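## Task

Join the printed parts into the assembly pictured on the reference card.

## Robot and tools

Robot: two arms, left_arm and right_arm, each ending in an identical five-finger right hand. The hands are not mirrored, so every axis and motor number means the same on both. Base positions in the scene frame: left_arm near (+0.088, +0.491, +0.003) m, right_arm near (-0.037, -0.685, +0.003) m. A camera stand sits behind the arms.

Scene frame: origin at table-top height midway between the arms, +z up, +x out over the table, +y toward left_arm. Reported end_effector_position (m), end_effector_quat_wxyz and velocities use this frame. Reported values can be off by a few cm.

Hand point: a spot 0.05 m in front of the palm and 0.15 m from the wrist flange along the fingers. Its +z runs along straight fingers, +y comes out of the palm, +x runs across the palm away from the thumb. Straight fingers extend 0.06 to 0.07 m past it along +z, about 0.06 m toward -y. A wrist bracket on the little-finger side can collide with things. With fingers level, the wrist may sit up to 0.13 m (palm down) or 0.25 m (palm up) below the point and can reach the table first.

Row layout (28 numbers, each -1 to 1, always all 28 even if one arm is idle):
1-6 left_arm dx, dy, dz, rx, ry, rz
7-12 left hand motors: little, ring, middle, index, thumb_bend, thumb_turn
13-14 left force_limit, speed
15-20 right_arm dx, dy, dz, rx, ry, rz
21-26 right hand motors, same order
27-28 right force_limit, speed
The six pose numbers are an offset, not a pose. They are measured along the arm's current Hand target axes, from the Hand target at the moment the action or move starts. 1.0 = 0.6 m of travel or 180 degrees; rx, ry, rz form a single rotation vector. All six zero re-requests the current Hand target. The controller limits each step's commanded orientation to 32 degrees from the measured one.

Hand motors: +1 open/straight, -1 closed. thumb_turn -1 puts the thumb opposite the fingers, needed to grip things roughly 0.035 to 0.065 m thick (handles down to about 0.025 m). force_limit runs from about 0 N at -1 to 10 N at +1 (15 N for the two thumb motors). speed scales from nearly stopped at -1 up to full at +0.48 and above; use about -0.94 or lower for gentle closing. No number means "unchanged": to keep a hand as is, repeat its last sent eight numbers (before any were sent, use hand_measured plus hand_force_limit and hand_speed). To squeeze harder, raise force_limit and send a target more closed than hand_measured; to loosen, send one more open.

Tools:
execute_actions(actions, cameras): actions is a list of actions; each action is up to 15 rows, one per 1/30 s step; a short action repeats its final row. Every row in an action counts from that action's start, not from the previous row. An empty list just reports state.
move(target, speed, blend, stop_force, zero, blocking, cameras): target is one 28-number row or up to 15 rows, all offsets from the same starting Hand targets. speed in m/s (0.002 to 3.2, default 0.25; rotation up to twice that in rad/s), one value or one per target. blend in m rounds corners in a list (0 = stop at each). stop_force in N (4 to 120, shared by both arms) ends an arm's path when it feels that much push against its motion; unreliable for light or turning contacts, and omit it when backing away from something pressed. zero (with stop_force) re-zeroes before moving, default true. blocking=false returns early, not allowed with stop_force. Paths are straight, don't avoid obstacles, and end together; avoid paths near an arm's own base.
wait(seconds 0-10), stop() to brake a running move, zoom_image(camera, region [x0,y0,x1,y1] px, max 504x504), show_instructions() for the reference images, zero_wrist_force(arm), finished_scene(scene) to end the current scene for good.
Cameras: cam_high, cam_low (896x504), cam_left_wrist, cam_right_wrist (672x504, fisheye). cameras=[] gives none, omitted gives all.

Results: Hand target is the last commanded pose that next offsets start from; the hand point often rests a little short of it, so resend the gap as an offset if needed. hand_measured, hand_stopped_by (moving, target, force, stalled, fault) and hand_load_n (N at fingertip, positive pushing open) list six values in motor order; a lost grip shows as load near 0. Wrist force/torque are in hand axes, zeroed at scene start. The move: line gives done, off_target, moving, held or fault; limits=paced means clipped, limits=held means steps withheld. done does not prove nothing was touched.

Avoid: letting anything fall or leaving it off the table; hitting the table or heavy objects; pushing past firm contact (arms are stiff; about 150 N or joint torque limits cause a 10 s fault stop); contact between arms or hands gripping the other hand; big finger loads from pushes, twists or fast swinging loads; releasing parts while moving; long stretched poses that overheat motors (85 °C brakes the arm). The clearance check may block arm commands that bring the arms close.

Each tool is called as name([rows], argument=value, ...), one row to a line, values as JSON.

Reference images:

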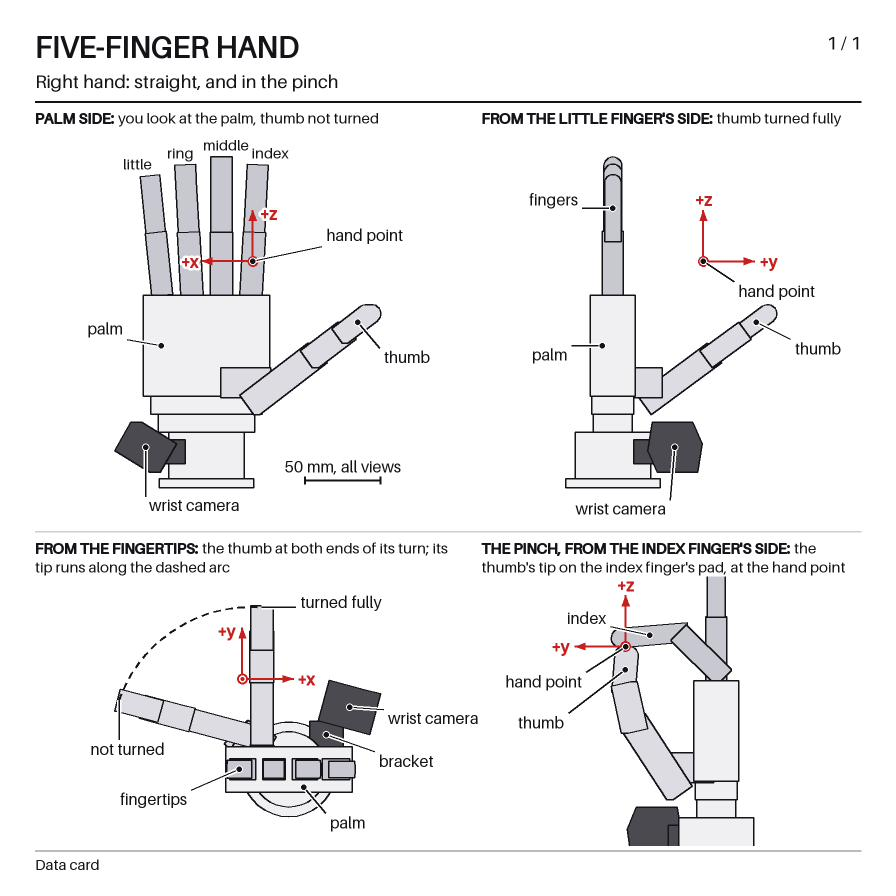

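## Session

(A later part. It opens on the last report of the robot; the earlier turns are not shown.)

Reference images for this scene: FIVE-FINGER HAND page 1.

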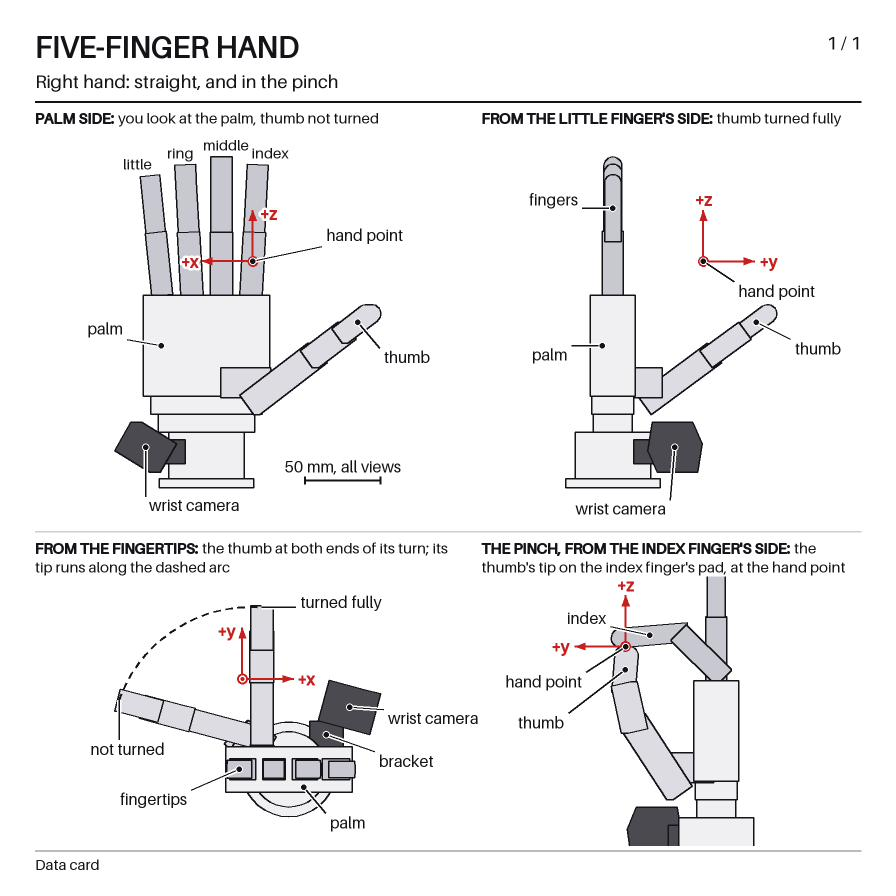

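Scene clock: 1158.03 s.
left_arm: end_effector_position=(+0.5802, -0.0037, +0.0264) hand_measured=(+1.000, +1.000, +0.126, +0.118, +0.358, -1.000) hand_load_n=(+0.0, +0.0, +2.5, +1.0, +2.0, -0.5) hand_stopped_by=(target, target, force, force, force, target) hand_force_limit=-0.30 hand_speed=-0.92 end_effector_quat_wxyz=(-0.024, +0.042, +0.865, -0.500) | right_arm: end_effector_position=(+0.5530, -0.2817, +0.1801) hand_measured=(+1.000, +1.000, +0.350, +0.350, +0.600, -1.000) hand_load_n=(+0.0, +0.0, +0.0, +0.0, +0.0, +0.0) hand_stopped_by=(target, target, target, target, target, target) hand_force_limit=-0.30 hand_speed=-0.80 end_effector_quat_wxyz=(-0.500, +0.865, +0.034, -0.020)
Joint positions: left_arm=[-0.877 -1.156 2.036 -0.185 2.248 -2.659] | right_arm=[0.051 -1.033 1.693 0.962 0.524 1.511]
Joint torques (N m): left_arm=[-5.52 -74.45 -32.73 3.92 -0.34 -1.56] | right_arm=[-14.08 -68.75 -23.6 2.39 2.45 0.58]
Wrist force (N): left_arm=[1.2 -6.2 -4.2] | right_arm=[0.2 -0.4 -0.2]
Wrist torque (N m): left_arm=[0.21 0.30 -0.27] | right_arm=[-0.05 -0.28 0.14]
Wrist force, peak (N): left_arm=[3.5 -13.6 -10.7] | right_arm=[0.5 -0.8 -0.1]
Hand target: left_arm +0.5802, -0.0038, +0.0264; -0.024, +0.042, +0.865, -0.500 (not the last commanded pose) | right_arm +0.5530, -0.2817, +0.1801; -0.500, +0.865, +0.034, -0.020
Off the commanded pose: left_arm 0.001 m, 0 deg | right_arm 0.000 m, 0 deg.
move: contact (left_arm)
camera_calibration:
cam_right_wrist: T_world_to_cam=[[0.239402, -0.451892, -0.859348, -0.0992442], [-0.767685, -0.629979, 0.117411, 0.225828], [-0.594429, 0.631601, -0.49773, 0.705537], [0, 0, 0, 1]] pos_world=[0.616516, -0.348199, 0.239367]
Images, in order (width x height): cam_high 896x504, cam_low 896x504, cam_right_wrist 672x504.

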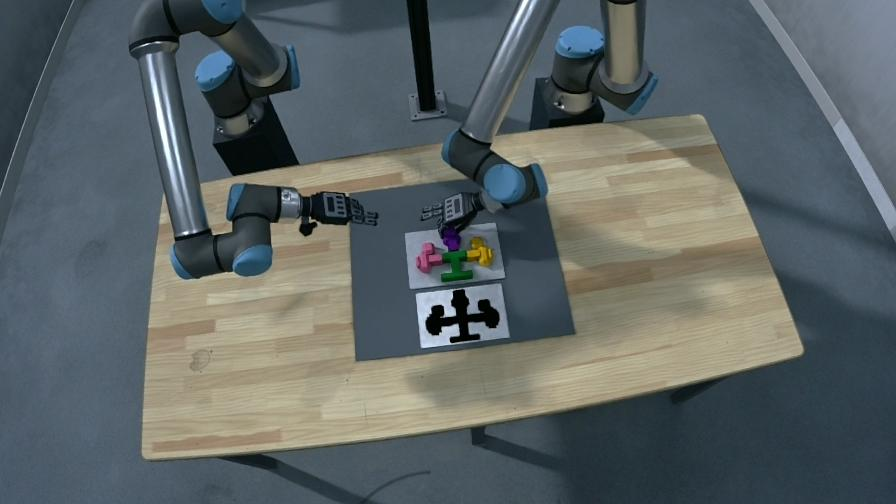

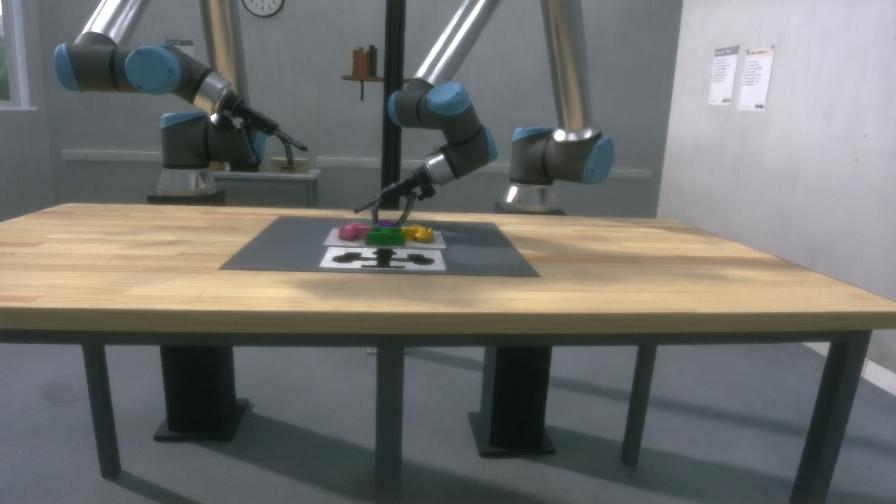

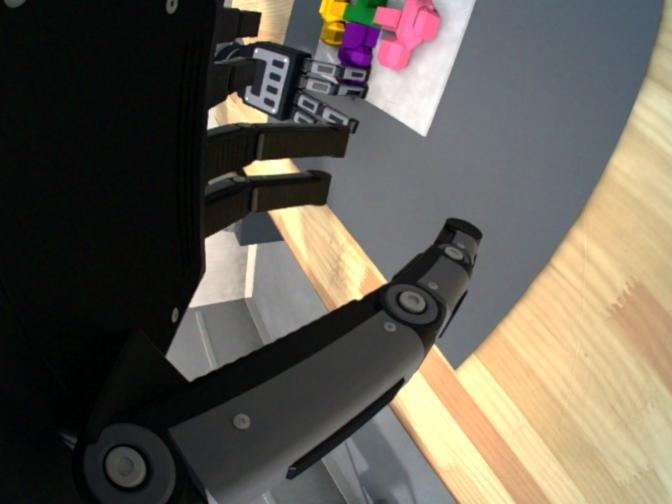

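move([
  [0, 0, 0, 0, 0, 0, 1, 1, 0.35, 0.35, 0.6, -1, -0.3, -0.8, 0, 0, 0, 0, 0, 0, 1, 1, 0.35, 0.35, 0.6, -1, -0.3, -0.8],
  [0, -0.1155, -0.0667, 0, 0, 0, 1, 1, 0.35, 0.35, 0.6, -1, -0.3, -0.8, 0, 0, 0, 0, 0, 0, 1, 1, 0.35, 0.35, 0.6, -1, -0.3, -0.8],
], speed=[0.05, 0.1], cameras=["all"])

zoom_image(camera="cam_right_wrist", region=[315, 0, 385, 70])

zoom_image(camera="cam_high", region=[410, 215, 500, 285])

zoom_image(camera="cam_low", region=[330, 205, 440, 255])

zoom_image(camera="cam_left_wrist", region=[240, 100, 560, 380])

Scene clock: 1165.17 s.
left_arm: end_effector_position=(+0.5802, -0.0038, +0.1065) hand_measured=(+1.000, +1.000, +0.350, +0.350, +0.600, -1.000) hand_load_n=(+0.0, +0.0, +0.0, +0.0, +0.0, +0.0) hand_stopped_by=(target, target, target, target, target, target) hand_force_limit=-0.30 hand_speed=-0.80 end_effector_quat_wxyz=(-0.024, +0.042, +0.865, -0.500) | right_arm: end_effector_position=(+0.5530, -0.2817, +0.1801) hand_measured=(+1.000, +1.000, +0.350, +0.350, +0.600, -1.000) hand_load_n=(+0.0, +0.0, +0.0, +0.0, +0.0, +0.0) hand_stopped_by=(target, target, target, target, target, target) hand_force_limit=-0.30 hand_speed=-0.80 end_effector_quat_wxyz=(-0.500, +0.865, +0.034, -0.020)
Joint positions: left_arm=[-0.877 -1.261 1.996 -0.04 2.248 -2.659] | right_arm=[0.051 -1.033 1.693 0.962 0.524 1.511]
Joint torques (N m): left_arm=[3.62 -60.67 -19.24 0.41 1.21 1.88] | right_arm=[-13.16 -72.02 -23.05 2.25 2.23 0.56]
Wrist force (N): left_arm=[-0.3 0.0 -0.3] | right_arm=[0.0 -0.4 -0.2]
Wrist torque (N m): left_arm=[-0.02 0.20 -0.11] | right_arm=[-0.06 -0.25 0.13]
Wrist force, peak (N): left_arm=[1.4 -4.6 -6.7] | right_arm=[0.2 -0.9 -0.3]
Hand target: left_arm +0.5802, -0.0037, +0.1065; -0.024, +0.042, +0.865, -0.500 | right_arm +0.5530, -0.2817, +0.1801; -0.500, +0.865, +0.034, -0.020
Off the commanded pose: left_arm 0.000 m, 0 deg | right_arm 0.000 m, 0 deg.
move: done
camera_calibration:
cam_left_wrist: T_world_to_cam=[[-0.206927, 0.534849, -0.819217, 0.202797], [0.866875, 0.488412, 0.0999087, -0.516294], [0.453552, -0.689485, -0.564713, -0.092891], [0, 0, 0, 1]] pos_world=[0.531658, 0.0796513, 0.165261]
cam_right_wrist: T_world_to_cam=[[0.239402, -0.451892, -0.859348, -0.0992442], [-0.767685, -0.629979, 0.117411, 0.225828], [-0.594429, 0.631601, -0.49773, 0.705537], [0, 0, 0, 1]] pos_world=[0.616516, -0.348199, 0.239367]

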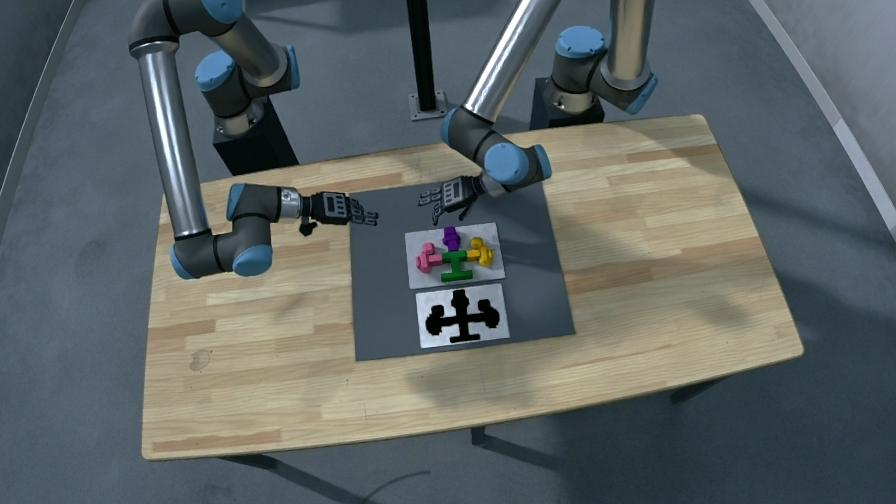

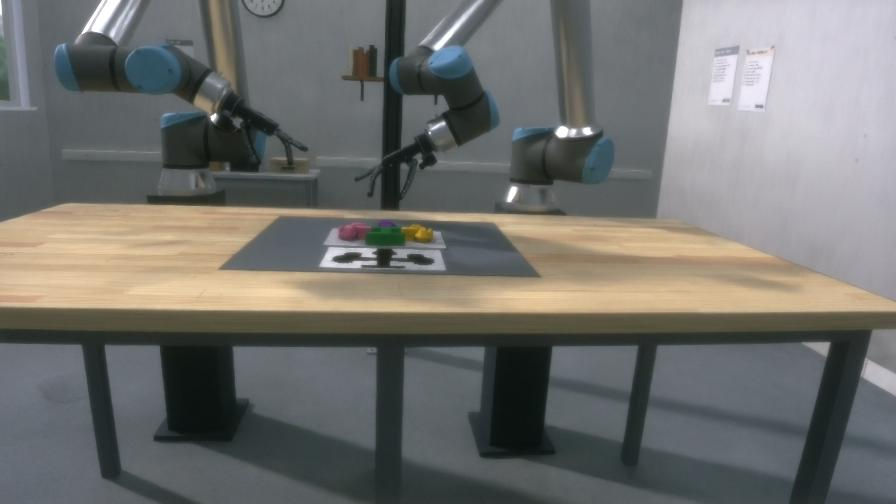

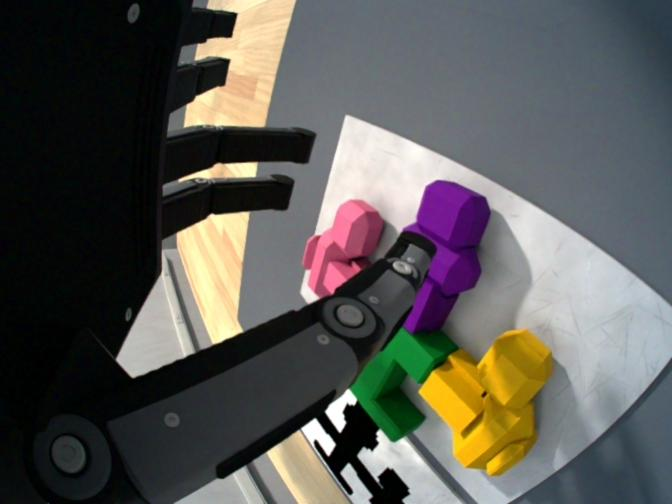

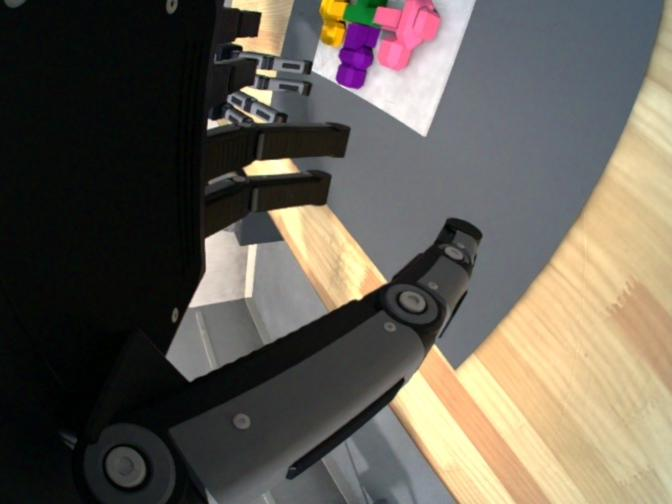

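Scaled by 7.200 from the camera's 672x504 image, which has a finer 960x720 frame.

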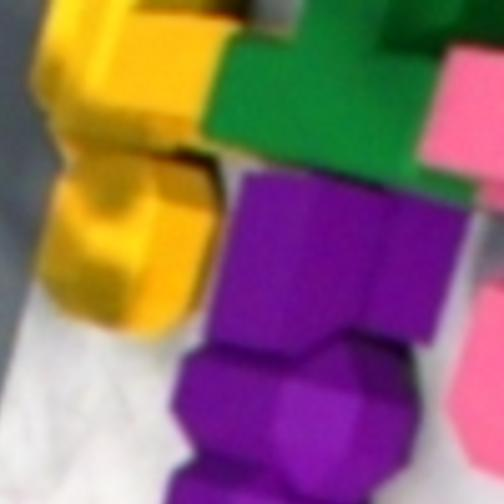

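Scaled by 5.600 from the camera's 896x504 image, which has a finer 1280x720 frame.

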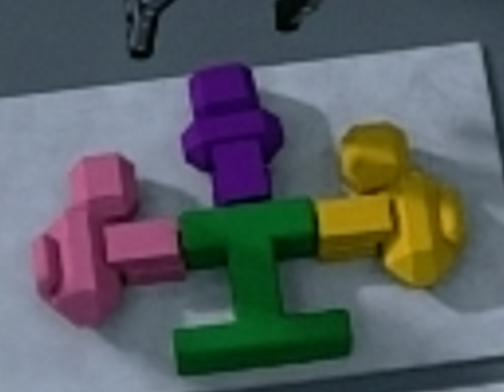

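Scaled by 4.582 from the camera's 896x504 image, which has a finer 1280x720 frame.

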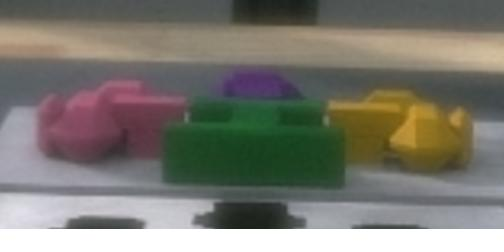

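Scaled by 1.575 from the camera's 672x504 image, which has a finer 960x720 frame.

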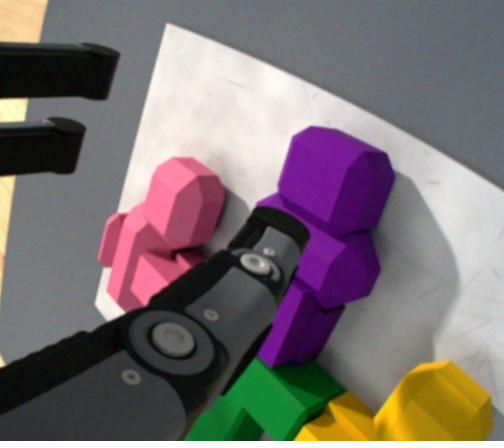

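zoom_image(camera="cam_left_wrist", region=[395, 260, 485, 350])

zoom_image(camera="cam_low", region=[365, 210, 415, 245])

zoom_image(camera="cam_high", region=[435, 220, 475, 260])

Scaled by 5.600 from the camera's 672x504 image, which has a finer 960x720 frame.

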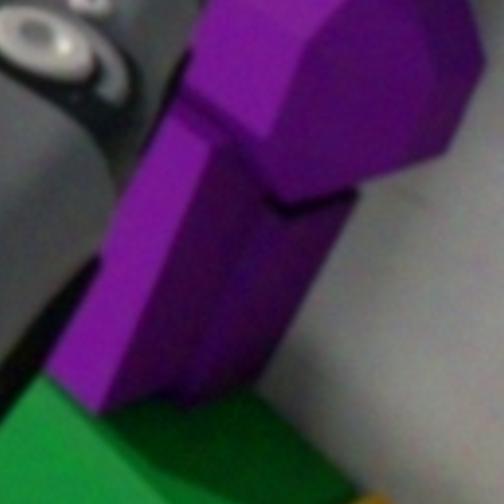

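Scaled by 10.080 from the camera's 896x504 image, which has a finer 1280x720 frame.

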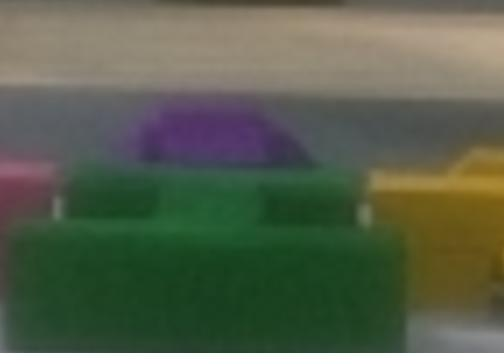

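Scaled by 12.600 from the camera's 896x504 image, which has a finer 1280x720 frame.

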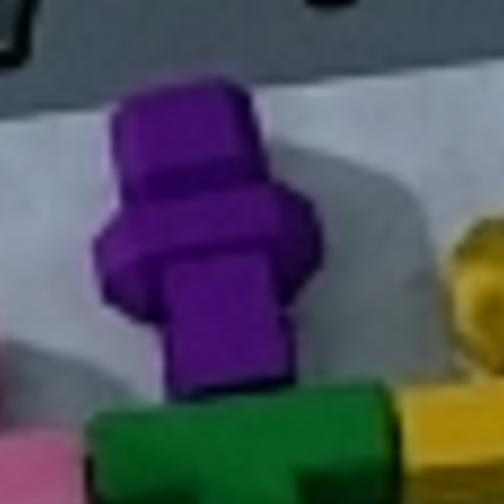

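finished_scene(scene=1)

The scene is finished: the task was done.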